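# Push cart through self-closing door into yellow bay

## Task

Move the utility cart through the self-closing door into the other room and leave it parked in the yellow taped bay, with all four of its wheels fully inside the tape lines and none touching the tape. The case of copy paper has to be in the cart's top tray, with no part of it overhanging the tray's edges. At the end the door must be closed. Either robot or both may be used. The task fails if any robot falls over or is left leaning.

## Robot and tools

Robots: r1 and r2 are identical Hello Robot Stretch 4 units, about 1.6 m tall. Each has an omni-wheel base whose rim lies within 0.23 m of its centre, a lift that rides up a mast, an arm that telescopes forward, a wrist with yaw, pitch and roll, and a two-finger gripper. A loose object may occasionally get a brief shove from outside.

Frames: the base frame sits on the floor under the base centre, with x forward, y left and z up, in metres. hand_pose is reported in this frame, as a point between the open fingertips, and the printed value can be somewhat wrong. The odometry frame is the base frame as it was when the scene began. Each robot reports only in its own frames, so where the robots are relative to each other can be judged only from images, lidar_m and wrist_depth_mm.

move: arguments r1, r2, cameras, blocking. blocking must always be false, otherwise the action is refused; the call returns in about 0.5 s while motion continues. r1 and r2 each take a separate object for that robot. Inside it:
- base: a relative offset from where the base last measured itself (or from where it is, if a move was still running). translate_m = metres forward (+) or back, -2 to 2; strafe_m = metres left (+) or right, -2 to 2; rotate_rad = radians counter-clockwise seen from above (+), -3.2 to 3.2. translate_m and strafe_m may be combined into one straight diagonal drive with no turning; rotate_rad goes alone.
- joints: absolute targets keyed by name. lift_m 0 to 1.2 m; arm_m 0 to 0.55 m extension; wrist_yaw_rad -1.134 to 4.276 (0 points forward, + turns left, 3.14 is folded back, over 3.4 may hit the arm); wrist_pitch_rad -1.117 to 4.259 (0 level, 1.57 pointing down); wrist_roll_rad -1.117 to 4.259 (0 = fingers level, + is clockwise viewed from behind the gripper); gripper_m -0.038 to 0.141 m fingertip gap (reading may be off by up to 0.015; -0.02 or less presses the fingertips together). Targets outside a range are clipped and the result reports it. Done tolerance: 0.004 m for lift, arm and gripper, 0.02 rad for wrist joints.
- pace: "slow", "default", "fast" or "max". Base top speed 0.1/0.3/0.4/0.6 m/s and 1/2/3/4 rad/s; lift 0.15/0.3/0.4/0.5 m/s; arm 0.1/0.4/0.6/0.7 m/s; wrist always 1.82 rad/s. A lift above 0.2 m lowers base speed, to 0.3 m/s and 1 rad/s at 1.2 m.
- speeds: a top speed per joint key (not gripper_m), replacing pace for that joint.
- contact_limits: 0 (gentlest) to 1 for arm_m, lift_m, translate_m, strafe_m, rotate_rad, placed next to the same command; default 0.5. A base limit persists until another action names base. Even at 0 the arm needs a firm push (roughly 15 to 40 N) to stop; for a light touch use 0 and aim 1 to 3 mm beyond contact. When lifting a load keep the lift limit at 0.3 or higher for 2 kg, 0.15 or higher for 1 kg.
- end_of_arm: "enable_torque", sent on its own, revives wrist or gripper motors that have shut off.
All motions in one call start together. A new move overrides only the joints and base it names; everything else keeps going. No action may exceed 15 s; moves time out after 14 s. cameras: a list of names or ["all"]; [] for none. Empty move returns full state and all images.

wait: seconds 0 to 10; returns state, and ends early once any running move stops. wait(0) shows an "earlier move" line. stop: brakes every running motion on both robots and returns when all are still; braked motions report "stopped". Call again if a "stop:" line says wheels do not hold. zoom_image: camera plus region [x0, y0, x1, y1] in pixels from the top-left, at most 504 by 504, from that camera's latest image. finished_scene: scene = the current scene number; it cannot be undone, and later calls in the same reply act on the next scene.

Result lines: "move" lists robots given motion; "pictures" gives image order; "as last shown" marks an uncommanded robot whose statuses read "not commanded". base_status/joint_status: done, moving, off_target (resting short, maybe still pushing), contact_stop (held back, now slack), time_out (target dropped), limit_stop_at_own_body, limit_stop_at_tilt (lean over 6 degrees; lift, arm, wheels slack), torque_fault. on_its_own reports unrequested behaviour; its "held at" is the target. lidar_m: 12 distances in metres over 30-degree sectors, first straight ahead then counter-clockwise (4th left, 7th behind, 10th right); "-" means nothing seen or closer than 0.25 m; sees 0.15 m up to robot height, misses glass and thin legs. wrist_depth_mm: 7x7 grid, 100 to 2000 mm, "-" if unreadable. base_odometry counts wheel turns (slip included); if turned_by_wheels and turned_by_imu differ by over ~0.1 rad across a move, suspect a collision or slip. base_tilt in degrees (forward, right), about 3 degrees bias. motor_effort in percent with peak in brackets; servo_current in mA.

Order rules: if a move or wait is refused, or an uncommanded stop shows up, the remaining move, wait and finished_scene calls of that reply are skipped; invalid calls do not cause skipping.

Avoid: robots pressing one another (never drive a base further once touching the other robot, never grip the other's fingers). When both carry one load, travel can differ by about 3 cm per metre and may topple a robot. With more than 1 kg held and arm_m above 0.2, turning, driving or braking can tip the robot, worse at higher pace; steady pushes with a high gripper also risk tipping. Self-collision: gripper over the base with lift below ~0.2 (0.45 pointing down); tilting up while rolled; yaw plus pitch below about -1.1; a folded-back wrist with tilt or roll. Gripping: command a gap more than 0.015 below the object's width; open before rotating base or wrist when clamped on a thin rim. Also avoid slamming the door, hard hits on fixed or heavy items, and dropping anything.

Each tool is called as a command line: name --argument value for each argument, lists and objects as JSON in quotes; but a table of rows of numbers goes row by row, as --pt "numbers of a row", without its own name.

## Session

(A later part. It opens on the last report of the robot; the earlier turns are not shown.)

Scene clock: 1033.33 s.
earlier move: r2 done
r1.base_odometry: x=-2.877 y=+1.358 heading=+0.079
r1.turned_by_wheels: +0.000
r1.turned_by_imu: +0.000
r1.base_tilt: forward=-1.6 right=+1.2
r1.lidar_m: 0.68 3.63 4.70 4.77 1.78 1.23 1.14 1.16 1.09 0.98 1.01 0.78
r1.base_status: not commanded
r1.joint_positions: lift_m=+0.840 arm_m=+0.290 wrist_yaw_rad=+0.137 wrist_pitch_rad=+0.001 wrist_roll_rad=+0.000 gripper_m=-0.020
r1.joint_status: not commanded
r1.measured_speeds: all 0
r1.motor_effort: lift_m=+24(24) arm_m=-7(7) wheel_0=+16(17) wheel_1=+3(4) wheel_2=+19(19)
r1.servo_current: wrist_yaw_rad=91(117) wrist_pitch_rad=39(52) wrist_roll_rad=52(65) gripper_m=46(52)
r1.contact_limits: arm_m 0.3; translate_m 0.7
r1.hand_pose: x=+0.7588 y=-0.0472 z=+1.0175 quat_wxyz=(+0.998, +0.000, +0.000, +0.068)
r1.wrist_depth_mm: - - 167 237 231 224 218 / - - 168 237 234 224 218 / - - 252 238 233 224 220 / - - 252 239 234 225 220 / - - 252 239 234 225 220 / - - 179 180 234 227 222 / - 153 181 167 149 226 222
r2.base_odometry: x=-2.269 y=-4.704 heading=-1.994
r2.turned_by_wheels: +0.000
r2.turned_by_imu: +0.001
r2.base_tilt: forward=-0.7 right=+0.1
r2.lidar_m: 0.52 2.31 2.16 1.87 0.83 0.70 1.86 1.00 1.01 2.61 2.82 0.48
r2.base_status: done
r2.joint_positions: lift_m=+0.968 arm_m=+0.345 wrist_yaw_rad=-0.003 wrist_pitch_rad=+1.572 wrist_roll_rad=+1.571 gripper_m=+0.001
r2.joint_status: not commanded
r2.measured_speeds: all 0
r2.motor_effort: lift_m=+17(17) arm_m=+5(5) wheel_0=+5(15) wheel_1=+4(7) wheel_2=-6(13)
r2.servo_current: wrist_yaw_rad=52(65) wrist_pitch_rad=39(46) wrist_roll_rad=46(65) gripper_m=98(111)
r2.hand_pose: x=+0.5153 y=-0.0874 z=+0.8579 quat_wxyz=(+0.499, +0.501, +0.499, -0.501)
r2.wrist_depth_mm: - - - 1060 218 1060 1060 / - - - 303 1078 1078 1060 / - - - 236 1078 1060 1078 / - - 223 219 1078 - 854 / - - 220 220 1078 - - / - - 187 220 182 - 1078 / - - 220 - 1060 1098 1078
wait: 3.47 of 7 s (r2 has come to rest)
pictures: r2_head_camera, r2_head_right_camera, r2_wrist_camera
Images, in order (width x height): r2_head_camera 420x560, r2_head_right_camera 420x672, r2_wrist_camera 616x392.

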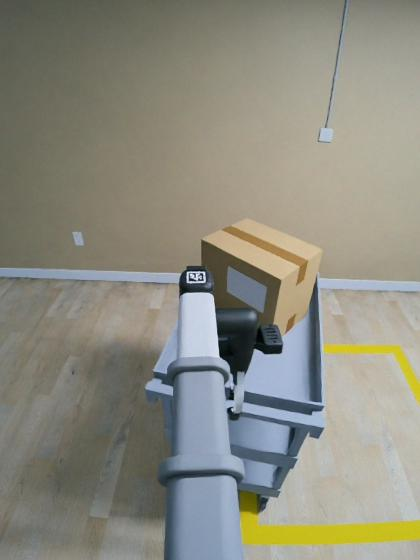

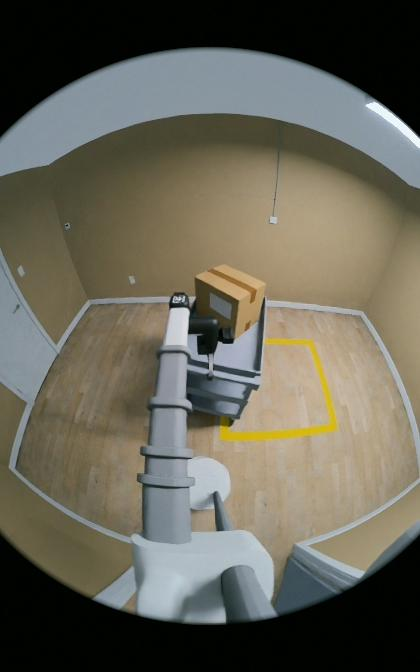

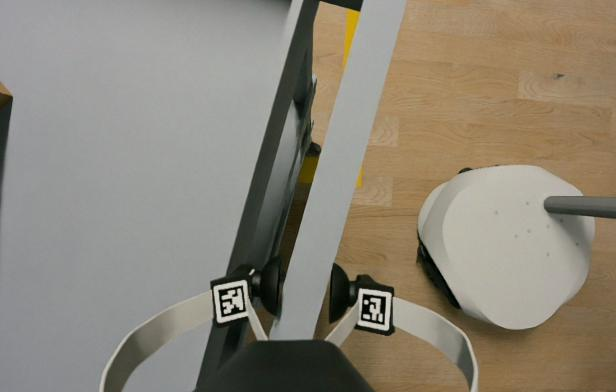

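move --blocking false --r2 '{"base":{"translate_m":0.02,"strafe_m":-0.13},"pace":"slow"}'

wait --seconds 4 --cameras '["r2_wrist_camera","r2_head_camera"]'

Scene clock: 1058.77 s.
move: r2 moving
r1: as last shown
r1.contact_limits: arm_m 0.3; translate_m 0.7
r2.base_odometry: x=-2.281 y=-4.700 heading=-1.994
r2.turned_by_wheels: +0.000
r2.turned_by_imu: +0.000
r2.base_tilt: forward=-0.7 right=+0.1
r2.lidar_m: 0.52 2.33 2.15 1.89 0.87 0.71 1.82 0.97 1.03 2.61 2.80 0.47
r2.base_status: translate_m moving; strafe_m moving
r2.joint_positions: lift_m=+0.968 arm_m=+0.345 wrist_yaw_rad=-0.003 wrist_pitch_rad=+1.572 wrist_roll_rad=+1.571 gripper_m=+0.001
r2.joint_status: not commanded
r2.measured_speeds: translate_m=+0.007 strafe_m=-0.051 rotate_rad=-0.001 lift_m=+0.000 arm_m=+0.000 wrist_yaw_rad=+0.000 wrist_pitch_rad=+0.000 wrist_roll_rad=+0.000
r2.motor_effort: lift_m=+17(17) arm_m=+5(5) wheel_0=+13(13) wheel_1=-7(8) wheel_2=-6(8)
r2.servo_current: wrist_yaw_rad=46(59) wrist_pitch_rad=39(46) wrist_roll_rad=52(59) gripper_m=104(111)
r2.hand_pose: x=+0.5153 y=-0.0874 z=+0.8579 quat_wxyz=(+0.499, +0.501, +0.499, -0.501)
r2.wrist_depth_mm: - - - 291 217 1060 1060 / - - - 272 1060 1060 1060 / - - - 237 1078 1078 1078 / - - 220 220 1078 - 842 / - - 219 219 1060 - - / - - 189 220 181 - 1078 / - - 220 - 1078 1078 1078
pictures: none

Scene clock: 1060.80 s.
earlier move: r2 done
r1.base_odometry: x=-2.877 y=+1.358 heading=+0.079
r1.turned_by_wheels: +0.000
r1.turned_by_imu: +0.000
r1.base_tilt: forward=-1.6 right=+1.2
r1.lidar_m: 0.67 3.64 4.71 4.74 1.80 1.24 1.13 1.17 1.09 1.00 1.03 0.80
r1.base_status: not commanded
r1.joint_positions: lift_m=+0.840 arm_m=+0.290 wrist_yaw_rad=+0.137 wrist_pitch_rad=+0.001 wrist_roll_rad=+0.000 gripper_m=-0.020
r1.joint_status: not commanded
r1.measured_speeds: all 0
r1.motor_effort: lift_m=+24(24) arm_m=-7(7) wheel_0=+16(17) wheel_1=+3(4) wheel_2=+19(19)
r1.servo_current: wrist_yaw_rad=91(117) wrist_pitch_rad=39(52) wrist_roll_rad=39(65) gripper_m=46(52)
r1.contact_limits: arm_m 0.3; translate_m 0.7
r1.hand_pose: x=+0.7588 y=-0.0472 z=+1.0175 quat_wxyz=(+0.998, +0.000, +0.000, +0.068)
r1.wrist_depth_mm: - - 167 238 231 223 217 / - - 168 237 233 224 218 / - - 251 239 233 225 219 / - - 252 238 235 225 220 / - - 253 239 234 225 221 / - - 179 180 234 226 221 / - 153 181 168 149 225 221
r2.base_odometry: x=-2.395 y=-4.668 heading=-1.994
r2.turned_by_wheels: +0.000
r2.turned_by_imu: +0.001
r2.base_tilt: forward=-0.6 right=+0.1
r2.lidar_m: 0.49 2.28 2.29 1.96 0.88 0.78 1.60 0.91 1.08 2.49 2.67 0.52
r2.base_status: done
r2.joint_positions: lift_m=+0.968 arm_m=+0.345 wrist_yaw_rad=-0.003 wrist_pitch_rad=+1.570 wrist_roll_rad=+1.571 gripper_m=+0.001
r2.joint_status: not commanded
r2.measured_speeds: all 0
r2.motor_effort: lift_m=+17(17) arm_m=+5(5) wheel_0=+4(15) wheel_1=-4(10) wheel_2=-3(8)
r2.servo_current: wrist_yaw_rad=39(59) wrist_pitch_rad=39(52) wrist_roll_rad=52(59) gripper_m=104(111)
r2.hand_pose: x=+0.5159 y=-0.0874 z=+0.8579 quat_wxyz=(+0.499, +0.501, +0.499, -0.501)
r2.wrist_depth_mm: - - 242 220 1078 1060 1060 / - - 251 219 1060 1060 1042 / - - 229 220 1078 1060 1042 / - - 236 220 1078 - - / - - 243 220 1060 - - / - - 185 220 183 - - / - - - - 1078 1060 1060
wait: 2.03 of 4 s (r2 has come to rest)
pictures: r2_head_camera, r2_wrist_camera
Images, in order (width x height): r2_head_camera 420x560, r2_wrist_camera 616x392.

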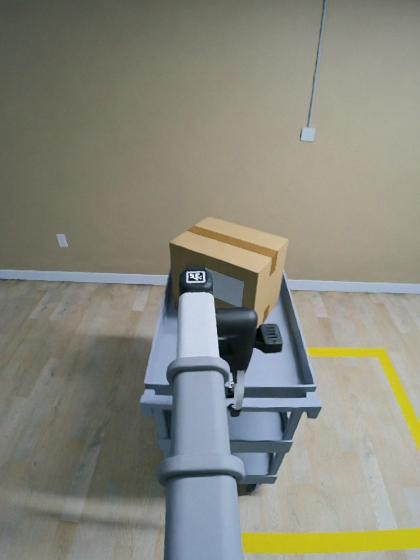

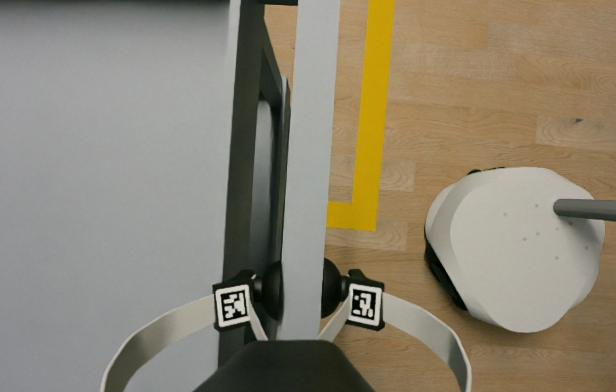

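move --blocking false --r2 '{"joints":{"gripper_m":0.09}}'

wait --seconds 1

move --blocking false --r2 '{"joints":{"lift_m":1.13}}'

wait --seconds 1.2 --cameras '["r2_wrist_camera"]'

move --blocking false --r2 '{"base":{"translate_m":-0.1,"strafe_m":0.9},"joints":{"arm_m":0.0,"wrist_pitch_rad":0.0,"wrist_roll_rad":0.0,"gripper_m":-0.02}}'

wait --seconds 4

wait --seconds 3 --cameras '["r2_head_camera","r2_head_right_camera"]'

Scene clock: 1076.57 s.
move: r2 moving
r1: as last shown
r1.contact_limits: arm_m 0.3; translate_m 0.7
r2.base_odometry: x=-2.395 y=-4.668 heading=-1.994
r2.turned_by_wheels: +0.000
r2.turned_by_imu: +0.000
r2.base_tilt: forward=-0.6 right=+0.1
r2.lidar_m: 0.48 2.30 2.30 1.96 0.88 0.79 1.57 0.92 1.09 2.49 2.68 0.55
r2.base_status: not commanded
r2.joint_positions: lift_m=+0.968 arm_m=+0.345 wrist_yaw_rad=-0.003 wrist_pitch_rad=+1.570 wrist_roll_rad=+1.571 gripper_m=+0.020
r2.joint_status: gripper_m moving
r2.measured_speeds: translate_m=+0.000 strafe_m=+0.000 rotate_rad=+0.000 lift_m=+0.000 arm_m=+0.000 wrist_yaw_rad=+0.004 wrist_pitch_rad=+0.000 wrist_roll_rad=+0.000
r2.motor_effort: lift_m=+17(17) arm_m=+5(5) wheel_0=+4(5) wheel_1=-4(4) wheel_2=-3(3)
r2.servo_current: wrist_yaw_rad=46(59) wrist_pitch_rad=39(46) wrist_roll_rad=52(59) gripper_m=104(104)
r2.hand_pose: x=+0.5159 y=-0.0874 z=+0.8579 quat_wxyz=(+0.499, +0.501, +0.499, -0.501)
r2.wrist_depth_mm: - - 244 220 1078 1098 1042 / - - 252 219 1078 1060 1042 / - - 260 220 1078 1060 1042 / - - 236 220 1078 - - / - - 244 221 1060 - - / - - 185 220 185 - - / - 129 - - - 1060 1060
pictures: none

Scene clock: 1077.57 s.
earlier move: r2 moving
r1.base_odometry: x=-2.877 y=+1.358 heading=+0.079
r1.turned_by_wheels: +0.000
r1.turned_by_imu: +0.000
r1.base_tilt: forward=-1.6 right=+1.2
r1.lidar_m: 0.68 3.66 4.69 4.76 1.80 1.23 1.14 1.16 1.08 0.99 1.04 0.79
r1.base_status: not commanded
r1.joint_positions: lift_m=+0.840 arm_m=+0.290 wrist_yaw_rad=+0.137 wrist_pitch_rad=+0.001 wrist_roll_rad=+0.000 gripper_m=-0.020
r1.joint_status: not commanded
r1.measured_speeds: all 0
r1.motor_effort: lift_m=+24(24) arm_m=-7(7) wheel_0=+16(17) wheel_1=+3(4) wheel_2=+19(19)
r1.servo_current: wrist_yaw_rad=98(111) wrist_pitch_rad=39(46) wrist_roll_rad=46(72) gripper_m=39(52)
r1.contact_limits: arm_m 0.3; translate_m 0.7
r1.hand_pose: x=+0.7588 y=-0.0472 z=+1.0175 quat_wxyz=(+0.998, +0.000, +0.000, +0.068)
r1.wrist_depth_mm: - - 167 236 231 223 218 / - - 169 237 232 224 218 / - - 251 238 233 224 220 / - - 251 238 235 225 220 / - - 253 239 234 226 220 / - - 179 180 234 228 221 / - 153 182 167 150 226 222
r2.base_odometry: x=-2.395 y=-4.668 heading=-1.994
r2.turned_by_wheels: +0.000
r2.turned_by_imu: +0.000
r2.base_tilt: forward=-0.7 right=+0.1
r2.lidar_m: 0.49 2.29 2.28 1.96 0.90 0.80 1.53 0.92 1.11 2.48 2.67 0.53
r2.base_status: not commanded
r2.joint_positions: lift_m=+0.968 arm_m=+0.345 wrist_yaw_rad=-0.002 wrist_pitch_rad=+1.571 wrist_roll_rad=+1.571 gripper_m=+0.090
r2.joint_status: gripper_m moving
r2.measured_speeds: all 0
r2.motor_effort: lift_m=+17(17) arm_m=+5(5) wheel_0=+4(5) wheel_1=-4(4) wheel_2=-3(3)
r2.servo_current: wrist_yaw_rad=46(59) wrist_pitch_rad=39(46) wrist_roll_rad=39(59) gripper_m=59(111)
r2.hand_pose: x=+0.5155 y=-0.0874 z=+0.8579 quat_wxyz=(+0.499, +0.501, +0.499, -0.501)
r2.wrist_depth_mm: - - 254 218 1078 1078 1060 / - - 266 219 1078 1078 1060 / - - 244 219 1078 1060 1078 / - - 249 219 1060 - 1078 / - - 224 220 1078 - - / - - 193 220 191 - 1098 / - - 236 - 1098 1060 1098
wait: 1.00 s; no rest
pictures: none

Scene clock: 1078.07 s.
earlier move: r2 done
move: r2 moving
r1: as last shown
r1.contact_limits: arm_m 0.3; translate_m 0.7
r2.base_odometry: x=-2.395 y=-4.668 heading=-1.994
r2.turned_by_wheels: +0.000
r2.turned_by_imu: +0.000
r2.base_tilt: forward=-0.7 right=+0.1
r2.lidar_m: 0.51 2.30 2.28 1.96 0.90 0.80 1.59 0.91 1.09 2.49 2.68 0.54
r2.base_status: not commanded
r2.joint_positions: lift_m=+1.006 arm_m=+0.345 wrist_yaw_rad=-0.002 wrist_pitch_rad=+1.572 wrist_roll_rad=+1.571 gripper_m=+0.090
r2.joint_status: lift_m moving; the others done
r2.measured_speeds: translate_m=+0.000 strafe_m=+0.000 rotate_rad=+0.000 lift_m=+0.147 arm_m=+0.000 wrist_yaw_rad=+0.000 wrist_pitch_rad=+0.000 wrist_roll_rad=+0.000
r2.motor_effort: lift_m=+22(26) arm_m=+5(5) wheel_0=+4(4) wheel_1=-4(4) wheel_2=-3(3)
r2.servo_current: wrist_yaw_rad=46(52) wrist_pitch_rad=46(46) wrist_roll_rad=52(52) gripper_m=52(52)
r2.hand_pose: x=+0.5154 y=-0.0874 z=+0.8955 quat_wxyz=(+0.499, +0.500, +0.500, -0.501)
r2.wrist_depth_mm: - - 282 251 1118 1078 1078 / - - 293 252 1118 1098 1118 / - - 268 252 1098 1098 1098 / - - 274 253 1098 - 1118 / - - - 574 1118 - - / - - 192 253 190 - 1098 / - - - - 1118 1118 1098
pictures: none

Scene clock: 1079.27 s.
earlier move: r2 moving
r1.base_odometry: x=-2.877 y=+1.358 heading=+0.079
r1.turned_by_wheels: +0.000
r1.turned_by_imu: +0.000
r1.base_tilt: forward=-1.6 right=+1.2
r1.lidar_m: 0.67 3.63 4.70 4.77 1.81 1.23 1.12 1.17 1.10 0.97 1.04 0.79
r1.base_status: not commanded
r1.joint_positions: lift_m=+0.840 arm_m=+0.290 wrist_yaw_rad=+0.137 wrist_pitch_rad=+0.001 wrist_roll_rad=+0.000 gripper_m=-0.020
r1.joint_status: not commanded
r1.measured_speeds: all 0
r1.motor_effort: lift_m=+24(24) arm_m=-7(7) wheel_0=+16(17) wheel_1=+3(4) wheel_2=+19(19)
r1.servo_current: wrist_yaw_rad=98(124) wrist_pitch_rad=33(52) wrist_roll_rad=65(72) gripper_m=46(52)
r1.contact_limits: arm_m 0.3; translate_m 0.7
r1.hand_pose: x=+0.7588 y=-0.0472 z=+1.0175 quat_wxyz=(+0.998, +0.000, +0.000, +0.068)
r1.wrist_depth_mm: - - 167 236 231 225 217 / - - 168 237 233 224 218 / - - 252 238 234 225 219 / - - 251 238 234 224 219 / - - 251 239 234 225 220 / - - 179 180 234 227 221 / - 152 181 167 149 226 222
r2.base_odometry: x=-2.395 y=-4.668 heading=-1.994
r2.turned_by_wheels: +0.000
r2.turned_by_imu: +0.000
r2.base_tilt: forward=-0.7 right=+0.0
r2.lidar_m: 0.49 0.54 2.27 2.01 0.90 0.78 1.59 0.92 1.09 2.48 2.66 0.51
r2.base_status: not commanded
r2.joint_positions: lift_m=+1.130 arm_m=+0.345 wrist_yaw_rad=-0.002 wrist_pitch_rad=+1.572 wrist_roll_rad=+1.571 gripper_m=+0.090
r2.joint_status: lift_m moving; the others done
r2.measured_speeds: all 0
r2.motor_effort: lift_m=+20(26) arm_m=+5(5) wheel_0=+4(4) wheel_1=-4(4) wheel_2=-3(3)
r2.servo_current: wrist_yaw_rad=65(65) wrist_pitch_rad=46(46) wrist_roll_rad=46(59) gripper_m=46(59)
r2.hand_pose: x=+0.5154 y=-0.0874 z=+1.0195 quat_wxyz=(+0.499, +0.500, +0.500, -0.501)
r2.wrist_depth_mm: 410 433 433 1229 1229 1229 1229 / - - - 455 1205 1229 1205 / 418 - - 715 1229 1255 1229 / 399 - - 379 1205 - 1229 / 439 - 424 768 1255 - 1229 / - - 193 382 189 1229 1229 / - - - - 1255 1255 1229
wait: 1.20 s; no rest
Images, in order (width x height): r2_wrist_camera 616x392.

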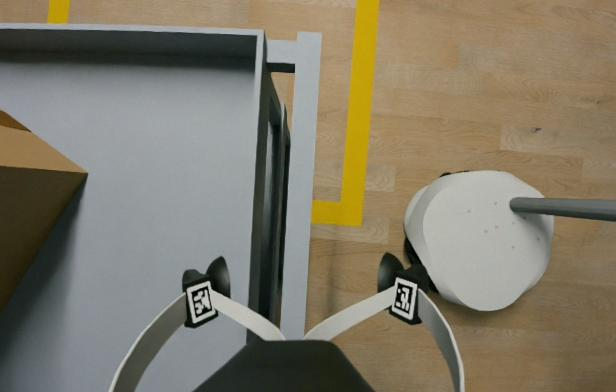

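Scene clock: 1079.77 s.
earlier move: r2 moving
move: r2 moving
r1: as last shown
r1.contact_limits: arm_m 0.3; translate_m 0.7
r2.base_odometry: x=-2.363 y=-4.679 heading=-1.994
r2.turned_by_wheels: +0.000
r2.turned_by_imu: +0.000
r2.base_tilt: forward=-0.6 right=+0.1
r2.lidar_m: 0.50 2.30 2.22 1.99 0.86 0.76 1.66 0.93 1.06 2.52 2.73 0.53
r2.base_status: translate_m moving; strafe_m moving
r2.joint_positions: lift_m=+1.130 arm_m=+0.294 wrist_yaw_rad=-0.002 wrist_pitch_rad=+0.997 wrist_roll_rad=+0.981 gripper_m=+0.072
r2.joint_status: lift_m moving; arm_m moving; wrist_pitch_rad moving; wrist_roll_rad moving; gripper_m moving
r2.measured_speeds: translate_m=-0.014 strafe_m=+0.132 rotate_rad=+0.000 lift_m=+0.000 arm_m=-0.195 wrist_yaw_rad=+0.000 wrist_pitch_rad=-1.769 wrist_roll_rad=-1.820
r2.motor_effort: lift_m=+23(23) arm_m=-9(11) wheel_0=-10(11) wheel_1=+9(11) wheel_2=+7(7)
r2.servo_current: wrist_yaw_rad=65(65) wrist_pitch_rad=156(156) wrist_roll_rad=104(117) gripper_m=137(137)
r2.hand_pose: x=+0.6218 y=-0.0878 z=+1.0658 quat_wxyz=(+0.775, +0.414, +0.421, -0.226)
r2.wrist_depth_mm: 424 351 325 559 1366 1281 1182 / 399 336 351 436 - 430 1118 / 377 373 418 496 - - 384 / 407 469 535 - - 407 342 / 1863 1808 603 - - 366 1025 / 1921 1661 191 - 189 347 991 / 1921 1576 1430 - - 1025 976
pictures: none

Scene clock: 1083.67 s.
earlier move: r2 done
r1.base_odometry: x=-2.877 y=+1.358 heading=+0.079
r1.turned_by_wheels: +0.000
r1.turned_by_imu: +0.000
r1.base_tilt: forward=-1.5 right=+1.2
r1.lidar_m: 0.68 3.65 4.70 4.76 1.81 1.23 1.14 1.17 1.08 1.00 1.02 0.77
r1.base_status: not commanded
r1.joint_positions: lift_m=+0.840 arm_m=+0.290 wrist_yaw_rad=+0.137 wrist_pitch_rad=+0.001 wrist_roll_rad=+0.000 gripper_m=-0.020
r1.joint_status: not commanded
r1.measured_speeds: all 0
r1.motor_effort: lift_m=+24(24) arm_m=-7(7) wheel_0=+16(17) wheel_1=+3(4) wheel_2=+19(19)
r1.servo_current: wrist_yaw_rad=91(117) wrist_pitch_rad=46(52) wrist_roll_rad=59(65) gripper_m=46(59)
r1.contact_limits: arm_m 0.3; translate_m 0.7
r1.hand_pose: x=+0.7588 y=-0.0472 z=+1.0175 quat_wxyz=(+0.998, +0.000, +0.000, +0.068)
r1.wrist_depth_mm: - - 167 237 231 224 217 / - - 168 237 232 224 218 / - - 251 238 233 226 220 / - - 252 239 232 226 220 / - - 252 239 235 226 221 / - - 179 180 234 226 221 / - 152 181 167 149 226 223
r2.base_odometry: x=-1.533 y=-4.947 heading=-1.993
r2.turned_by_wheels: +0.000
r2.turned_by_imu: +0.001
r2.base_tilt: forward=-0.6 right=+0.1
r2.lidar_m: 2.29 1.72 1.37 1.37 0.68 0.48 0.49 0.51 1.58 3.07 0.96 1.08
r2.base_status: done
r2.joint_positions: lift_m=+1.130 arm_m=+0.000 wrist_yaw_rad=-0.002 wrist_pitch_rad=+0.008 wrist_roll_rad=+0.002 gripper_m=-0.019
r2.joint_status: all done
r2.measured_speeds: all 0
r2.motor_effort: lift_m=+21(24) arm_m=-7(12) wheel_0=+0(13) wheel_1=+2(12) wheel_2=+6(8)
r2.servo_current: wrist_yaw_rad=52(65) wrist_pitch_rad=52(182) wrist_roll_rad=59(117) gripper_m=91(176)
r2.hand_pose: x=+0.4593 y=-0.0881 z=+1.3058 quat_wxyz=(+1.000, +0.001, +0.004, -0.001)
r2.wrist_depth_mm: - - - - - - - / - - - - - - - / - - - - - - - / - - - - - - - / - - - - - - - / - - 187 201 181 - - / - - - - - - -
wait: 3.90 of 4 s (r2 has come to rest)
pictures: none

Scene clock: 1086.67 s.
r1.base_odometry: x=-2.877 y=+1.358 heading=+0.079
r1.turned_by_wheels: +0.000
r1.turned_by_imu: +0.000
r1.base_tilt: forward=-1.5 right=+1.2
r1.lidar_m: 0.67 3.65 4.70 4.75 1.77 1.19 1.13 1.16 1.08 1.00 1.02 0.79
r1.base_status: not commanded
r1.joint_positions: lift_m=+0.840 arm_m=+0.290 wrist_yaw_rad=+0.137 wrist_pitch_rad=+0.001 wrist_roll_rad=+0.000 gripper_m=-0.020
r1.joint_status: not commanded
r1.measured_speeds: all 0
r1.motor_effort: lift_m=+24(24) arm_m=-7(7) wheel_0=+17(17) wheel_1=+4(4) wheel_2=+19(19)
r1.servo_current: wrist_yaw_rad=78(117) wrist_pitch_rad=39(52) wrist_roll_rad=52(65) gripper_m=39(59)
r1.contact_limits: arm_m 0.3; translate_m 0.7
r1.hand_pose: x=+0.7588 y=-0.0472 z=+1.0175 quat_wxyz=(+0.998, +0.000, +0.000, +0.068)
r1.wrist_depth_mm: - - 167 237 231 224 218 / - - 169 238 234 224 219 / - - 252 238 232 225 220 / - - 252 238 234 225 220 / - - 253 241 233 227 221 / - - 180 180 235 227 222 / - 152 180 167 149 226 222
r2.base_odometry: x=-1.533 y=-4.947 heading=-1.993
r2.turned_by_wheels: +0.000
r2.turned_by_imu: +0.000
r2.base_tilt: forward=-0.7 right=+0.0
r2.lidar_m: 2.31 1.70 1.41 1.38 0.65 0.49 0.48 0.52 1.57 3.08 0.93 1.09
r2.base_status: done
r2.joint_positions: lift_m=+1.130 arm_m=+0.000 wrist_yaw_rad=-0.002 wrist_pitch_rad=+0.008 wrist_roll_rad=+0.002 gripper_m=-0.019
r2.joint_status: all done
r2.measured_speeds: all 0
r2.motor_effort: lift_m=+21(24) arm_m=-7(12) wheel_0=-1(13) wheel_1=+2(12) wheel_2=+6(8)
r2.servo_current: wrist_yaw_rad=59(65) wrist_pitch_rad=46(182) wrist_roll_rad=52(117) gripper_m=91(176)
r2.hand_pose: x=+0.4593 y=-0.0881 z=+1.3058 quat_wxyz=(+1.000, +0.001, +0.004, -0.001)
r2.wrist_depth_mm: - - - - - - - / - - - - - - - / - - - - - - - / - - - - - - - / - - - - - - - / - - 187 202 181 - - / - - - - - - -
wait: 3.00 s; at rest by 0.27 s
Images, in order (width x height): r2_head_camera 420x560, r2_head_right_camera 420x672.

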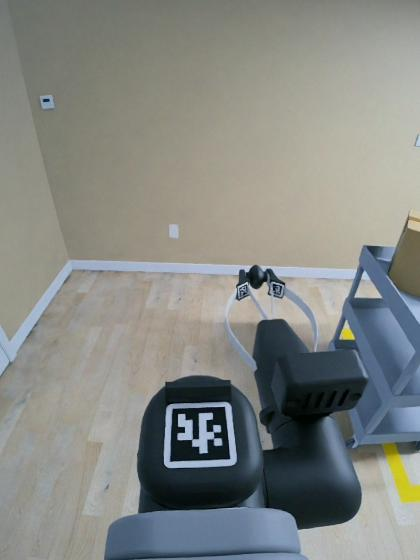

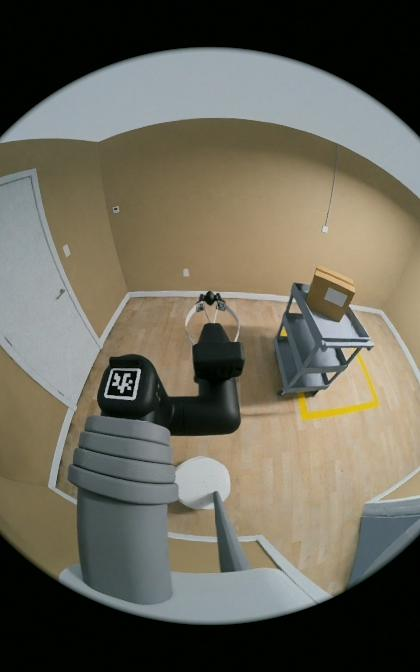

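move --blocking false --r2 '{"base":{"translate_m":1.07},"joints":{"lift_m":0.6}}'

wait --seconds 6

move --blocking false --r2 '{"base":{"rotate_rad":-1.57}}'

wait --seconds 3 --cameras '["r2_head_camera","r2_wrist_camera"]'

Scene clock: 1097.90 s.
move: r2 moving
r1: as last shown
r1.contact_limits: arm_m 0.3; translate_m 0.7
r2.base_odometry: x=-1.546 y=-4.975 heading=-1.993
r2.turned_by_wheels: +0.000
r2.turned_by_imu: +0.001
r2.base_tilt: forward=-0.7 right=+0.1
r2.lidar_m: 2.28 1.68 1.39 1.36 0.70 0.54 0.49 0.56 1.60 3.31 0.93 1.06
r2.base_status: translate_m moving
r2.joint_positions: lift_m=+1.092 arm_m=+0.000 wrist_yaw_rad=-0.002 wrist_pitch_rad=+0.008 wrist_roll_rad=+0.002 gripper_m=-0.019
r2.joint_status: lift_m moving
r2.measured_speeds: translate_m=+0.121 strafe_m=+0.000 rotate_rad=-0.003 lift_m=-0.146 arm_m=+0.000 wrist_yaw_rad=+0.000 wrist_pitch_rad=+0.000 wrist_roll_rad=+0.000
r2.motor_effort: lift_m=+14(19) arm_m=-7(7) wheel_0=+6(9) wheel_1=+7(9) wheel_2=-11(13)
r2.servo_current: wrist_yaw_rad=46(65) wrist_pitch_rad=46(65) wrist_roll_rad=39(52) gripper_m=98(98)
r2.hand_pose: x=+0.4593 y=-0.0881 z=+1.2684 quat_wxyz=(+1.000, +0.001, +0.004, -0.001)
r2.wrist_depth_mm: - - - - - - - / - - - - - - - / - - - - - - - / - - - - - - - / - - - - - - - / - - 187 202 181 - - / - - - - - 123 -
pictures: none

Scene clock: 1102.47 s.
earlier move: r2 done
r1.base_odometry: x=-2.877 y=+1.358 heading=+0.079
r1.turned_by_wheels: +0.000
r1.turned_by_imu: +0.000
r1.base_tilt: forward=-1.6 right=+1.2
r1.lidar_m: 0.68 3.63 4.69 4.75 1.78 1.22 1.12 1.17 1.05 1.01 1.03 0.80
r1.base_status: not commanded
r1.joint_positions: lift_m=+0.840 arm_m=+0.290 wrist_yaw_rad=+0.137 wrist_pitch_rad=+0.001 wrist_roll_rad=+0.000 gripper_m=-0.020
r1.joint_status: not commanded
r1.measured_speeds: all 0
r1.motor_effort: lift_m=+24(24) arm_m=-7(7) wheel_0=+16(17) wheel_1=+3(4) wheel_2=+19(19)
r1.servo_current: wrist_yaw_rad=104(117) wrist_pitch_rad=39(52) wrist_roll_rad=46(72) gripper_m=46(59)
r1.contact_limits: arm_m 0.3; translate_m 0.7
r1.hand_pose: x=+0.7588 y=-0.0472 z=+1.0175 quat_wxyz=(+0.998, +0.000, +0.000, +0.068)
r1.wrist_depth_mm: - - 167 237 232 224 218 / - - 168 237 232 224 219 / - - 252 238 233 225 219 / - - 251 238 233 225 220 / - - 253 239 235 226 221 / - - 179 180 234 228 221 / - 152 181 167 149 227 222
r2.base_odometry: x=-1.972 y=-5.922 heading=-1.993
r2.turned_by_wheels: +0.000
r2.turned_by_imu: +0.002
r2.base_tilt: forward=-0.7 right=+0.1
r2.lidar_m: 1.24 1.37 1.30 1.24 1.34 1.59 1.56 2.25 0.79 0.76 0.81 1.25
r2.base_status: done
r2.joint_positions: lift_m=+0.600 arm_m=+0.000 wrist_yaw_rad=-0.002 wrist_pitch_rad=+0.008 wrist_roll_rad=+0.002 gripper_m=-0.019
r2.joint_status: all done
r2.measured_speeds: all 0
r2.motor_effort: lift_m=+14(19) arm_m=-7(7) wheel_0=+4(11) wheel_1=+3(10) wheel_2=-2(14)
r2.servo_current: wrist_yaw_rad=46(65) wrist_pitch_rad=46(65) wrist_roll_rad=46(65) gripper_m=91(98)
r2.hand_pose: x=+0.4593 y=-0.0881 z=+0.7763 quat_wxyz=(+1.000, +0.001, +0.004, -0.001)
r2.wrist_depth_mm: - - - - - - - / - - - - - - - / - - - - - - - / - - - - - - - / - - - - - - - / - - 181 200 169 - - / - - - - - - -
wait: 4.57 of 6 s (r2 has come to rest)
pictures: none

Scene clock: 1102.97 s.
move: r2 moving
r1: as last shown
r1.contact_limits: arm_m 0.3; translate_m 0.7
r2.base_odometry: x=-1.972 y=-5.922 heading=-2.245
r2.turned_by_wheels: -0.252
r2.turned_by_imu: -0.244
r2.base_tilt: forward=-0.7 right=+0.1
r2.lidar_m: 1.23 1.26 1.40 1.21 1.27 1.60 1.55 1.58 0.89 0.75 0.76 1.38
r2.base_status: rotate_rad moving
r2.joint_positions: lift_m=+0.600 arm_m=+0.000 wrist_yaw_rad=-0.002 wrist_pitch_rad=+0.008 wrist_roll_rad=+0.002 gripper_m=-0.019
r2.joint_status: not commanded
r2.measured_speeds: translate_m=+0.001 strafe_m=+0.002 rotate_rad=-0.971 lift_m=+0.000 arm_m=+0.000 wrist_yaw_rad=+0.000 wrist_pitch_rad=+0.000 wrist_roll_rad=+0.000
r2.motor_effort: lift_m=+14(14) arm_m=-7(7) wheel_0=+7(12) wheel_1=+9(11) wheel_2=+11(11)
r2.servo_current: wrist_yaw_rad=52(52) wrist_pitch_rad=46(52) wrist_roll_rad=46(59) gripper_m=85(98)
r2.hand_pose: x=+0.4593 y=-0.0881 z=+0.7763 quat_wxyz=(+1.000, +0.001, +0.004, -0.001)
r2.wrist_depth_mm: - - - - - - - / - - - - - - - / - - - - - - - / - - - - - - - / - - - - - - - / - - 181 200 169 - - / - - - - - - -
pictures: none

Scene clock: 1104.53 s.
earlier move: r2 done
r1.base_odometry: x=-2.877 y=+1.358 heading=+0.079
r1.turned_by_wheels: +0.000
r1.turned_by_imu: +0.000
r1.base_tilt: forward=-1.5 right=+1.2
r1.lidar_m: 0.66 3.65 4.72 4.77 1.80 1.23 1.13 1.17 1.07 1.00 1.02 0.77
r1.base_status: not commanded
r1.joint_positions: lift_m=+0.840 arm_m=+0.290 wrist_yaw_rad=+0.137 wrist_pitch_rad=+0.001 wrist_roll_rad=+0.000 gripper_m=-0.020
r1.joint_status: not commanded
r1.measured_speeds: all 0
r1.motor_effort: lift_m=+24(24) arm_m=-7(7) wheel_0=+16(17) wheel_1=+3(4) wheel_2=+19(19)
r1.servo_current: wrist_yaw_rad=91(117) wrist_pitch_rad=46(46) wrist_roll_rad=46(78) gripper_m=46(52)
r1.contact_limits: arm_m 0.3; translate_m 0.7
r1.hand_pose: x=+0.7588 y=-0.0472 z=+1.0175 quat_wxyz=(+0.998, +0.000, +0.000, +0.068)
r1.wrist_depth_mm: - - 167 237 230 224 218 / - - 168 237 232 224 219 / - - 251 239 233 226 220 / - - 252 238 235 226 220 / - - 252 241 234 226 220 / - - 179 181 235 227 221 / - 152 181 167 149 227 222
r2.base_odometry: x=-1.972 y=-5.922 heading=+2.721
r2.turned_by_wheels: -1.317
r2.turned_by_imu: -1.282
r2.base_tilt: forward=-0.7 right=+0.1
r2.lidar_m: 0.75 0.84 1.29 1.26 1.36 1.29 1.23 1.35 1.56 1.52 2.26 0.79
r2.base_status: done
r2.joint_positions: lift_m=+0.600 arm_m=+0.000 wrist_yaw_rad=-0.002 wrist_pitch_rad=+0.008 wrist_roll_rad=+0.002 gripper_m=-0.019
r2.joint_status: not commanded
r2.measured_speeds: all 0
r2.motor_effort: lift_m=+15(15) arm_m=-7(7) wheel_0=+3(12) wheel_1=+3(11) wheel_2=+5(11)
r2.servo_current: wrist_yaw_rad=52(59) wrist_pitch_rad=52(59) wrist_roll_rad=59(59) gripper_m=91(98)
r2.hand_pose: x=+0.4593 y=-0.0881 z=+0.7762 quat_wxyz=(+1.000, +0.001, +0.004, -0.001)
r2.wrist_depth_mm: - - - - - - - / - - 634 661 - - - / - - 627 634 - - - / - 564 554 535 525 508 - / - - - - - - - / - - 187 200 177 931 - / 1576 1661 - - - 122 1661
wait: 1.57 of 3 s (r2 has come to rest)
Images, in order (width x height): r2_head_camera 420x560, r2_wrist_camera 616x392.

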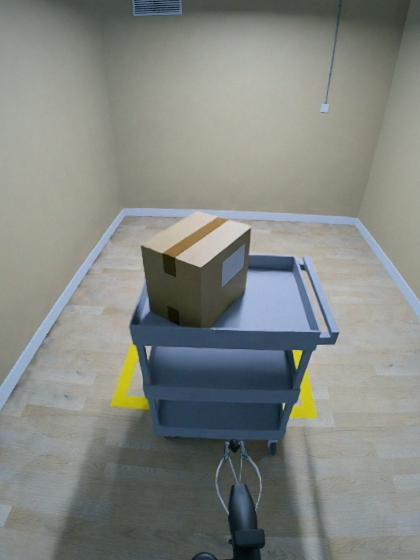

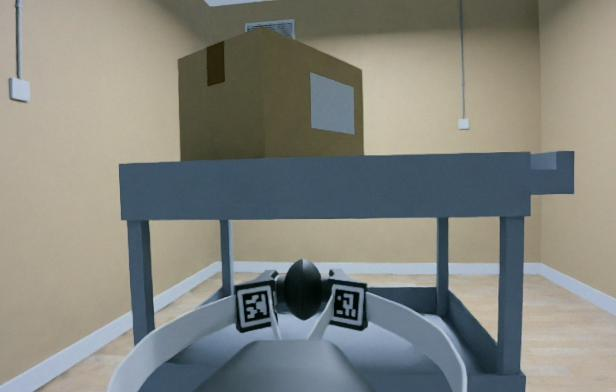

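move --blocking false --r2 '{"base":{"translate_m":0.29,"strafe_m":-0.03},"joints":{"lift_m":0.665}}'

wait --seconds 3

move --blocking false --r2 '{"base":{"translate_m":0.27},"pace":"slow","contact_limits":{"translate_m":0.5}}'

wait --seconds 5 --cameras '["r2_head_camera","r2_wrist_camera"]'

Scene clock: 1113.93 s.
move: r2 moving
r1: as last shown
r1.contact_limits: arm_m 0.3; translate_m 0.7
r2.base_odometry: x=-1.999 y=-5.907 heading=+2.721
r2.turned_by_wheels: +0.000
r2.turned_by_imu: +0.001
r2.base_tilt: forward=-0.7 right=+0.1
r2.lidar_m: 0.72 0.80 1.29 1.25 1.37 1.31 1.24 1.41 1.57 1.54 2.22 0.75
r2.base_status: translate_m moving; strafe_m moving
r2.joint_positions: lift_m=+0.637 arm_m=+0.000 wrist_yaw_rad=-0.002 wrist_pitch_rad=+0.008 wrist_roll_rad=+0.002 gripper_m=-0.019
r2.joint_status: lift_m moving
r2.measured_speeds: translate_m=+0.122 strafe_m=-0.012 rotate_rad=-0.002 lift_m=+0.135 arm_m=+0.000 wrist_yaw_rad=+0.000 wrist_pitch_rad=+0.000 wrist_roll_rad=+0.000
r2.motor_effort: lift_m=+21(25) arm_m=-7(7) wheel_0=+7(11) wheel_1=+7(7) wheel_2=-11(12)
r2.servo_current: wrist_yaw_rad=52(52) wrist_pitch_rad=52(59) wrist_roll_rad=59(59) gripper_m=98(98)
r2.hand_pose: x=+0.4593 y=-0.0881 z=+0.8133 quat_wxyz=(+1.000, +0.001, +0.004, -0.001)
r2.wrist_depth_mm: - - - - - - - / - - 603 640 - - - / - - 603 634 - - - / - 539 525 517 504 484 473 / - - - 521 - - - / - - 186 200 179 - - / 1661 1708 - - - 492 1708
pictures: none

Scene clock: 1115.87 s.
earlier move: r2 done
r1.base_odometry: x=-2.877 y=+1.358 heading=+0.079
r1.turned_by_wheels: +0.000
r1.turned_by_imu: +0.000
r1.base_tilt: forward=-1.6 right=+1.2
r1.lidar_m: 0.67 3.66 4.70 4.76 1.81 1.24 1.11 1.18 1.08 1.00 1.04 0.78
r1.base_status: not commanded
r1.joint_positions: lift_m=+0.840 arm_m=+0.290 wrist_yaw_rad=+0.137 wrist_pitch_rad=+0.001 wrist_roll_rad=+0.000 gripper_m=-0.020
r1.joint_status: not commanded
r1.measured_speeds: all 0
r1.on_its_own: wrist_yaw_rad is at rest, and its servo_current (124 mA) is outside its rest range (0 to 104 mA)
r1.motor_effort: lift_m=+24(24) arm_m=-7(7) wheel_0=+16(17) wheel_1=+4(4) wheel_2=+19(19)
r1.servo_current: wrist_yaw_rad=124(124) wrist_pitch_rad=39(52) wrist_roll_rad=52(72) gripper_m=46(52)
r1.contact_limits: arm_m 0.3; translate_m 0.7
r1.hand_pose: x=+0.7588 y=-0.0472 z=+1.0175 quat_wxyz=(+0.998, +0.000, +0.000, +0.068)
r1.wrist_depth_mm: - - 168 237 231 224 218 / - - 168 237 234 224 219 / - - 251 239 234 224 220 / - - 251 239 234 225 220 / - - 253 241 235 226 220 / - - 179 180 234 226 222 / - 153 181 167 149 225 223
r2.base_odometry: x=-2.225 y=-5.777 heading=+2.721
r2.turned_by_wheels: +0.000
r2.turned_by_imu: +0.000
r2.base_tilt: forward=-0.7 right=+0.1
r2.lidar_m: 0.46 0.51 1.25 1.24 1.36 1.61 1.53 1.67 1.58 1.54 2.04 0.48
r2.base_status: done
r2.joint_positions: lift_m=+0.665 arm_m=+0.000 wrist_yaw_rad=-0.002 wrist_pitch_rad=+0.008 wrist_roll_rad=+0.002 gripper_m=-0.019
r2.joint_status: all done
r2.measured_speeds: all 0
r2.motor_effort: lift_m=+21(25) arm_m=-6(7) wheel_0=+4(12) wheel_1=+3(8) wheel_2=-4(14)
r2.servo_current: wrist_yaw_rad=39(59) wrist_pitch_rad=59(59) wrist_roll_rad=52(72) gripper_m=91(104)
r2.hand_pose: x=+0.4593 y=-0.0881 z=+0.8408 quat_wxyz=(+1.000, +0.001, +0.004, -0.001)
r2.wrist_depth_mm: - 329 317 439 - - - / - 332 320 415 - - - / - 338 322 418 - - - / - 343 322 418 - - - / 273 265 256 247 241 236 229 / 277 265 187 201 181 236 230 / - 1618 - - - - 1618
wait: 1.93 of 3 s (r2 has come to rest)
pictures: none

Scene clock: 1116.37 s.
move: r2 moving
r1.base_odometry: x=-2.877 y=+1.358 heading=+0.079
r1.turned_by_wheels: +0.000
r1.turned_by_imu: +0.000
r1.base_tilt: forward=-1.6 right=+1.2
r1.lidar_m: 0.66 3.63 4.69 4.77 1.77 1.23 1.13 1.16 1.08 1.00 1.03 0.79
r1.base_status: not commanded
r1.joint_positions: lift_m=+0.840 arm_m=+0.290 wrist_yaw_rad=+0.137 wrist_pitch_rad=+0.001 wrist_roll_rad=+0.000 gripper_m=-0.020
r1.joint_status: not commanded
r1.measured_speeds: all 0
r1.motor_effort: lift_m=+24(24) arm_m=-7(7) wheel_0=+16(16) wheel_1=+4(4) wheel_2=+19(19)
r1.servo_current: wrist_yaw_rad=91(124) wrist_pitch_rad=39(52) wrist_roll_rad=39(52) gripper_m=46(52)
r1.contact_limits: arm_m 0.3; translate_m 0.7
r1.hand_pose: x=+0.7588 y=-0.0472 z=+1.0175 quat_wxyz=(+0.998, +0.000, +0.000, +0.068)
r1.wrist_depth_mm: - - 167 236 230 224 218 / - - 169 237 233 224 218 / - - 252 238 233 224 220 / - - 252 239 234 226 220 / - - 251 241 234 226 220 / - - 179 180 233 226 221 / - 153 181 167 149 225 221
r2.base_odometry: x=-2.236 y=-5.772 heading=+2.722
r2.turned_by_wheels: +0.000
r2.turned_by_imu: +0.000
r2.base_tilt: forward=-0.7 right=+0.1
r2.lidar_m: 0.45 0.49 1.27 1.25 1.34 1.61 1.54 1.65 1.59 1.55 2.04 0.46
r2.base_status: translate_m moving
r2.joint_positions: lift_m=+0.665 arm_m=+0.000 wrist_yaw_rad=-0.002 wrist_pitch_rad=+0.008 wrist_roll_rad=+0.002 gripper_m=-0.019
r2.joint_status: not commanded
r2.measured_speeds: translate_m=+0.048 strafe_m=+0.000 rotate_rad=-0.001 lift_m=+0.000 arm_m=+0.000 wrist_yaw_rad=+0.000 wrist_pitch_rad=+0.000 wrist_roll_rad=+0.000
r2.motor_effort: lift_m=+21(21) arm_m=-7(7) wheel_0=+2(8) wheel_1=+6(7) wheel_2=-9(11)
r2.servo_current: wrist_yaw_rad=52(59) wrist_pitch_rad=46(59) wrist_roll_rad=39(52) gripper_m=91(98)
r2.contact_limits: translate_m 0.5
r2.hand_pose: x=+0.4593 y=-0.0881 z=+0.8408 quat_wxyz=(+1.000, +0.001, +0.004, -0.001)
r2.wrist_depth_mm: - 314 312 424 - - - / 407 317 312 404 - - - / 410 320 315 407 - - - / 402 324 314 410 521 - - / 263 253 246 237 230 224 220 / 263 255 186 202 182 225 221 / - 707 - - - - -
pictures: none

Scene clock: 1119.83 s.
earlier move: r2 done
r1.base_odometry: x=-2.877 y=+1.358 heading=+0.079
r1.turned_by_wheels: +0.000
r1.turned_by_imu: +0.000
r1.base_tilt: forward=-1.6 right=+1.2
r1.lidar_m: 0.68 3.65 4.70 4.73 1.80 1.23 1.15 1.16 1.07 0.99 1.02 0.77
r1.base_status: not commanded
r1.joint_positions: lift_m=+0.840 arm_m=+0.290 wrist_yaw_rad=+0.137 wrist_pitch_rad=+0.001 wrist_roll_rad=+0.000 gripper_m=-0.020
r1.joint_status: not commanded
r1.measured_speeds: all 0
r1.motor_effort: lift_m=+24(24) arm_m=-7(7) wheel_0=+16(17) wheel_1=+3(4) wheel_2=+19(19)
r1.servo_current: wrist_yaw_rad=98(124) wrist_pitch_rad=39(52) wrist_roll_rad=46(65) gripper_m=46(59)
r1.contact_limits: arm_m 0.3; translate_m 0.7
r1.hand_pose: x=+0.7588 y=-0.0472 z=+1.0175 quat_wxyz=(+0.998, +0.000, +0.000, +0.068)
r1.wrist_depth_mm: - - 167 236 231 224 217 / - - 168 237 232 224 218 / - - 252 239 233 226 220 / - - 251 239 234 225 220 / - - 251 238 234 226 221 / - - 180 180 234 226 220 / - 153 181 167 149 226 222
r2.base_odometry: x=-2.471 y=-5.667 heading=+2.721
r2.turned_by_wheels: +0.000
r2.turned_by_imu: +0.000
r2.base_tilt: forward=-0.7 right=+0.0
r2.lidar_m: 0.37 0.34 1.23 1.22 1.32 1.87 1.81 2.01 1.60 1.56 1.92 0.52
r2.base_status: done
r2.joint_positions: lift_m=+0.665 arm_m=+0.000 wrist_yaw_rad=-0.003 wrist_pitch_rad=+0.007 wrist_roll_rad=+0.002 gripper_m=-0.019
r2.joint_status: not commanded
r2.measured_speeds: all 0
r2.motor_effort: lift_m=+21(21) arm_m=+4(7) wheel_0=+5(10) wheel_1=+4(8) wheel_2=-6(15)
r2.servo_current: wrist_yaw_rad=39(59) wrist_pitch_rad=52(59) wrist_roll_rad=39(65) gripper_m=72(98)
r2.contact_limits: translate_m 0.5
r2.hand_pose: x=+0.4590 y=-0.0882 z=+0.8409 quat_wxyz=(+1.000, +0.001, +0.004, -0.001)
r2.wrist_depth_mm: 230 229 303 - - - - / 231 230 338 - - - - / 233 230 300 - - - - / 235 233 334 - - - - / 180 197 222 238 278 332 399 / 172 192 186 202 180 392 - / 175 183 208 - - 394 1618
wait: 3.47 of 5 s (r2 has come to rest)
Images, in order (width x height): r2_head_camera 420x560, r2_wrist_camera 616x392.

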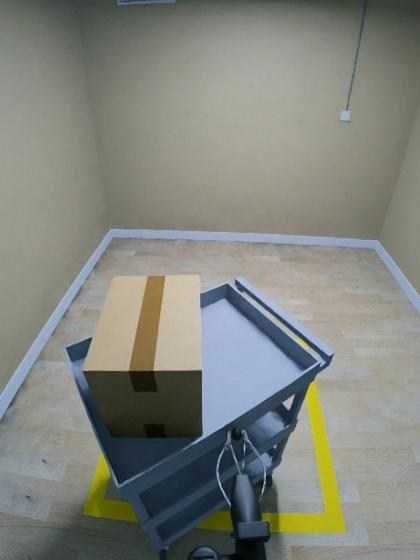

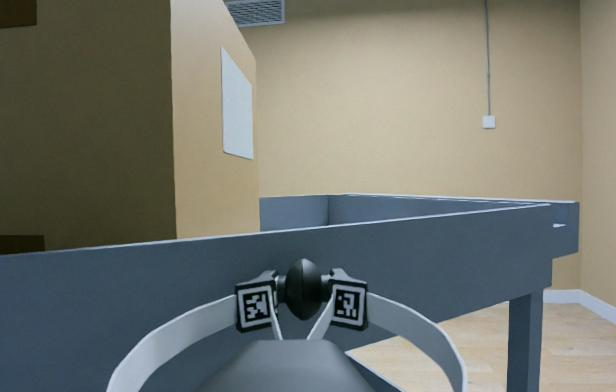

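move --blocking false --r2 '{"base":{"translate_m":-0.2}}'

wait --seconds 2

move --blocking false --r2 '{"base":{"strafe_m":0.26}}'

wait --seconds 3 --cameras '["r2_head_camera","r2_wrist_camera"]'

Scene clock: 1128.60 s.
move: r2 moving
r1: as last shown
r1.contact_limits: arm_m 0.3; translate_m 0.7
r2.base_odometry: x=-2.443 y=-5.679 heading=+2.721
r2.turned_by_wheels: +0.000
r2.turned_by_imu: +0.000
r2.base_tilt: forward=-0.6 right=+0.1
r2.lidar_m: 0.38 0.37 1.25 1.22 1.34 1.83 1.77 1.99 1.62 1.57 1.92 0.57
r2.base_status: translate_m moving
r2.joint_positions: lift_m=+0.665 arm_m=+0.000 wrist_yaw_rad=-0.003 wrist_pitch_rad=+0.007 wrist_roll_rad=+0.002 gripper_m=-0.019
r2.joint_status: not commanded
r2.measured_speeds: translate_m=-0.121 strafe_m=+0.000 rotate_rad=+0.000 lift_m=+0.000 arm_m=+0.000 wrist_yaw_rad=+0.000 wrist_pitch_rad=+0.000 wrist_roll_rad=+0.000
r2.motor_effort: lift_m=+21(21) arm_m=+4(4) wheel_0=-4(8) wheel_1=-7(8) wheel_2=+10(13)
r2.servo_current: wrist_yaw_rad=52(52) wrist_pitch_rad=46(52) wrist_roll_rad=46(52) gripper_m=78(85)
r2.hand_pose: x=+0.4590 y=-0.0882 z=+0.8409 quat_wxyz=(+1.000, +0.001, +0.004, -0.001)
r2.wrist_depth_mm: 259 256 293 - - - - / 262 259 327 - - - - / 263 259 324 - - - - / 265 264 322 - - - - / 197 215 237 263 307 364 - / 194 213 187 200 180 424 - / 191 203 - - - 413 1756
pictures: none

Scene clock: 1130.17 s.
earlier move: r2 done
r1.base_odometry: x=-2.877 y=+1.358 heading=+0.079
r1.turned_by_wheels: +0.000
r1.turned_by_imu: +0.000
r1.base_tilt: forward=-1.6 right=+1.2
r1.lidar_m: 0.67 3.66 4.70 4.77 1.78 1.22 1.13 1.17 1.08 0.99 1.03 0.79
r1.base_status: not commanded
r1.joint_positions: lift_m=+0.840 arm_m=+0.290 wrist_yaw_rad=+0.137 wrist_pitch_rad=+0.001 wrist_roll_rad=+0.000 gripper_m=-0.020
r1.joint_status: not commanded
r1.measured_speeds: all 0
r1.motor_effort: lift_m=+24(24) arm_m=-7(7) wheel_0=+16(17) wheel_1=+3(4) wheel_2=+19(19)
r1.servo_current: wrist_yaw_rad=98(124) wrist_pitch_rad=46(52) wrist_roll_rad=26(65) gripper_m=46(52)
r1.contact_limits: arm_m 0.3; translate_m 0.7
r1.hand_pose: x=+0.7588 y=-0.0472 z=+1.0175 quat_wxyz=(+0.998, +0.000, +0.000, +0.068)
r1.wrist_depth_mm: - - 167 237 232 224 217 / - - 169 237 232 224 219 / - - 252 238 233 224 220 / - - 251 238 234 225 220 / - - 252 240 234 227 220 / - - 180 180 234 227 221 / - 152 181 167 149 226 221
r2.base_odometry: x=-2.288 y=-5.748 heading=+2.721
r2.turned_by_wheels: +0.000
r2.turned_by_imu: +0.000
r2.base_tilt: forward=-0.7 right=+0.1
r2.lidar_m: 0.55 0.53 1.28 1.23 1.35 1.69 1.59 1.71 1.60 1.55 1.99 0.79
r2.base_status: done
r2.joint_positions: lift_m=+0.665 arm_m=+0.000 wrist_yaw_rad=-0.003 wrist_pitch_rad=+0.007 wrist_roll_rad=+0.002 gripper_m=-0.019
r2.joint_status: not commanded
r2.measured_speeds: all 0
r2.motor_effort: lift_m=+21(21) arm_m=+4(4) wheel_0=-3(10) wheel_1=-2(8) wheel_2=+2(13)
r2.servo_current: wrist_yaw_rad=59(59) wrist_pitch_rad=52(52) wrist_roll_rad=52(59) gripper_m=85(85)
r2.hand_pose: x=+0.4590 y=-0.0882 z=+0.8409 quat_wxyz=(+1.000, +0.001, +0.004, -0.001)
r2.wrist_depth_mm: - 430 - - - - - / 433 430 427 - - - - / 436 433 430 - - - - / 439 436 433 661 - - - / 310 345 389 430 512 - - / 315 364 183 201 180 - - / - 788 - - - 591 1708
wait: 1.57 of 2 s (r2 has come to rest)
pictures: none

Scene clock: 1130.67 s.
move: r2 moving
r1: as last shown
r1.contact_limits: arm_m 0.3; translate_m 0.7
r2.base_odometry: x=-2.303 y=-5.781 heading=+2.721
r2.turned_by_wheels: +0.000
r2.turned_by_imu: +0.000
r2.base_tilt: forward=-0.7 right=+0.1
r2.lidar_m: 0.52 0.53 1.24 1.20 1.31 1.65 1.62 1.72 1.60 1.58 2.02 0.73
r2.base_status: strafe_m moving
r2.joint_positions: lift_m=+0.665 arm_m=+0.000 wrist_yaw_rad=-0.003 wrist_pitch_rad=+0.007 wrist_roll_rad=+0.002 gripper_m=-0.019
r2.joint_status: not commanded
r2.measured_speeds: translate_m=+0.001 strafe_m=+0.140 rotate_rad=-0.003 lift_m=+0.000 arm_m=+0.000 wrist_yaw_rad=+0.000 wrist_pitch_rad=+0.000 wrist_roll_rad=+0.000
r2.motor_effort: lift_m=+21(21) arm_m=+4(4) wheel_0=-11(11) wheel_1=+11(12) wheel_2=+1(2)
r2.servo_current: wrist_yaw_rad=39(59) wrist_pitch_rad=46(52) wrist_roll_rad=52(59) gripper_m=85(85)
r2.hand_pose: x=+0.4590 y=-0.0882 z=+0.8409 quat_wxyz=(+1.000, +0.001, +0.004, -0.001)
r2.wrist_depth_mm: - 430 - - - - - / - 430 427 - - - - / - 430 430 - - - - / - 433 430 585 - - - / 301 332 370 413 484 597 - / 303 336 183 200 179 - - / - 683 - - - 597 1708
pictures: none

Scene clock: 1132.37 s.
earlier move: r2 done
r1.base_odometry: x=-2.877 y=+1.358 heading=+0.079
r1.turned_by_wheels: +0.000
r1.turned_by_imu: +0.000
r1.base_tilt: forward=-1.6 right=+1.3
r1.lidar_m: 0.68 3.62 4.72 4.76 1.81 1.24 1.12 1.18 1.08 0.99 1.01 0.78
r1.base_status: not commanded
r1.joint_positions: lift_m=+0.840 arm_m=+0.290 wrist_yaw_rad=+0.137 wrist_pitch_rad=+0.001 wrist_roll_rad=+0.000 gripper_m=-0.020
r1.joint_status: not commanded
r1.measured_speeds: all 0
r1.motor_effort: lift_m=+24(24) arm_m=-7(7) wheel_0=+16(17) wheel_1=+3(4) wheel_2=+19(19)
r1.servo_current: wrist_yaw_rad=104(117) wrist_pitch_rad=39(46) wrist_roll_rad=33(85) gripper_m=52(52)
r1.contact_limits: arm_m 0.3; translate_m 0.7
r1.hand_pose: x=+0.7588 y=-0.0472 z=+1.0175 quat_wxyz=(+0.998, +0.000, +0.000, +0.068)
r1.wrist_depth_mm: - - 167 238 232 224 218 / - - 168 237 233 224 218 / - - 251 238 233 225 219 / - - 250 239 234 225 220 / - - 252 239 235 225 220 / - - 179 180 234 227 221 / - 152 182 168 149 226 222
r2.base_odometry: x=-2.394 y=-5.985 heading=+2.721
r2.turned_by_wheels: +0.000
r2.turned_by_imu: +0.000
r2.base_tilt: forward=-0.7 right=+0.1
r2.lidar_m: 0.54 1.29 1.00 0.98 1.09 1.62 1.57 1.73 1.80 1.81 2.21 0.57
r2.base_status: done
r2.joint_positions: lift_m=+0.665 arm_m=+0.000 wrist_yaw_rad=-0.003 wrist_pitch_rad=+0.007 wrist_roll_rad=+0.002 gripper_m=-0.019
r2.joint_status: not commanded
r2.measured_speeds: all 0
r2.motor_effort: lift_m=+20(21) arm_m=+4(4) wheel_0=-1(14) wheel_1=+1(13) wheel_2=+0(2)
r2.servo_current: wrist_yaw_rad=33(59) wrist_pitch_rad=52(59) wrist_roll_rad=46(59) gripper_m=78(91)
r2.hand_pose: x=+0.4590 y=-0.0882 z=+0.8409 quat_wxyz=(+1.000, +0.001, +0.004, -0.001)
r2.wrist_depth_mm: - - - 424 418 - - / - - - 424 421 - - / - - - 427 418 - - / - - - 427 424 421 - / - - - 285 325 387 469 / - - 185 202 179 - - / - 143 - - - - -
wait: 1.70 of 3 s (r2 has come to rest)
Images, in order (width x height): r2_head_camera 420x560, r2_wrist_camera 616x392.

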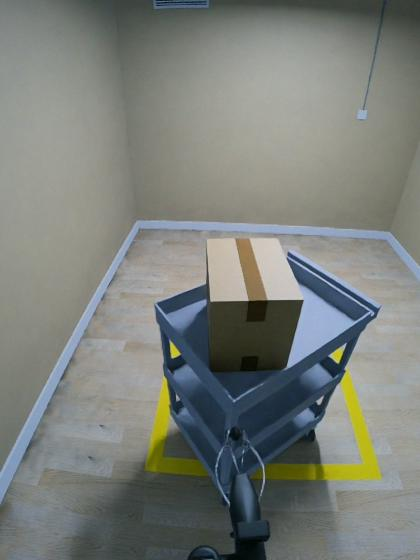

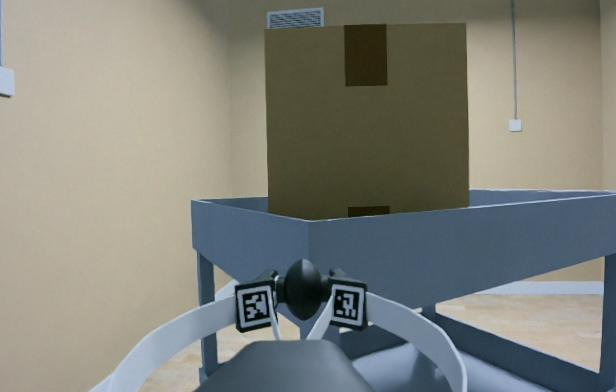

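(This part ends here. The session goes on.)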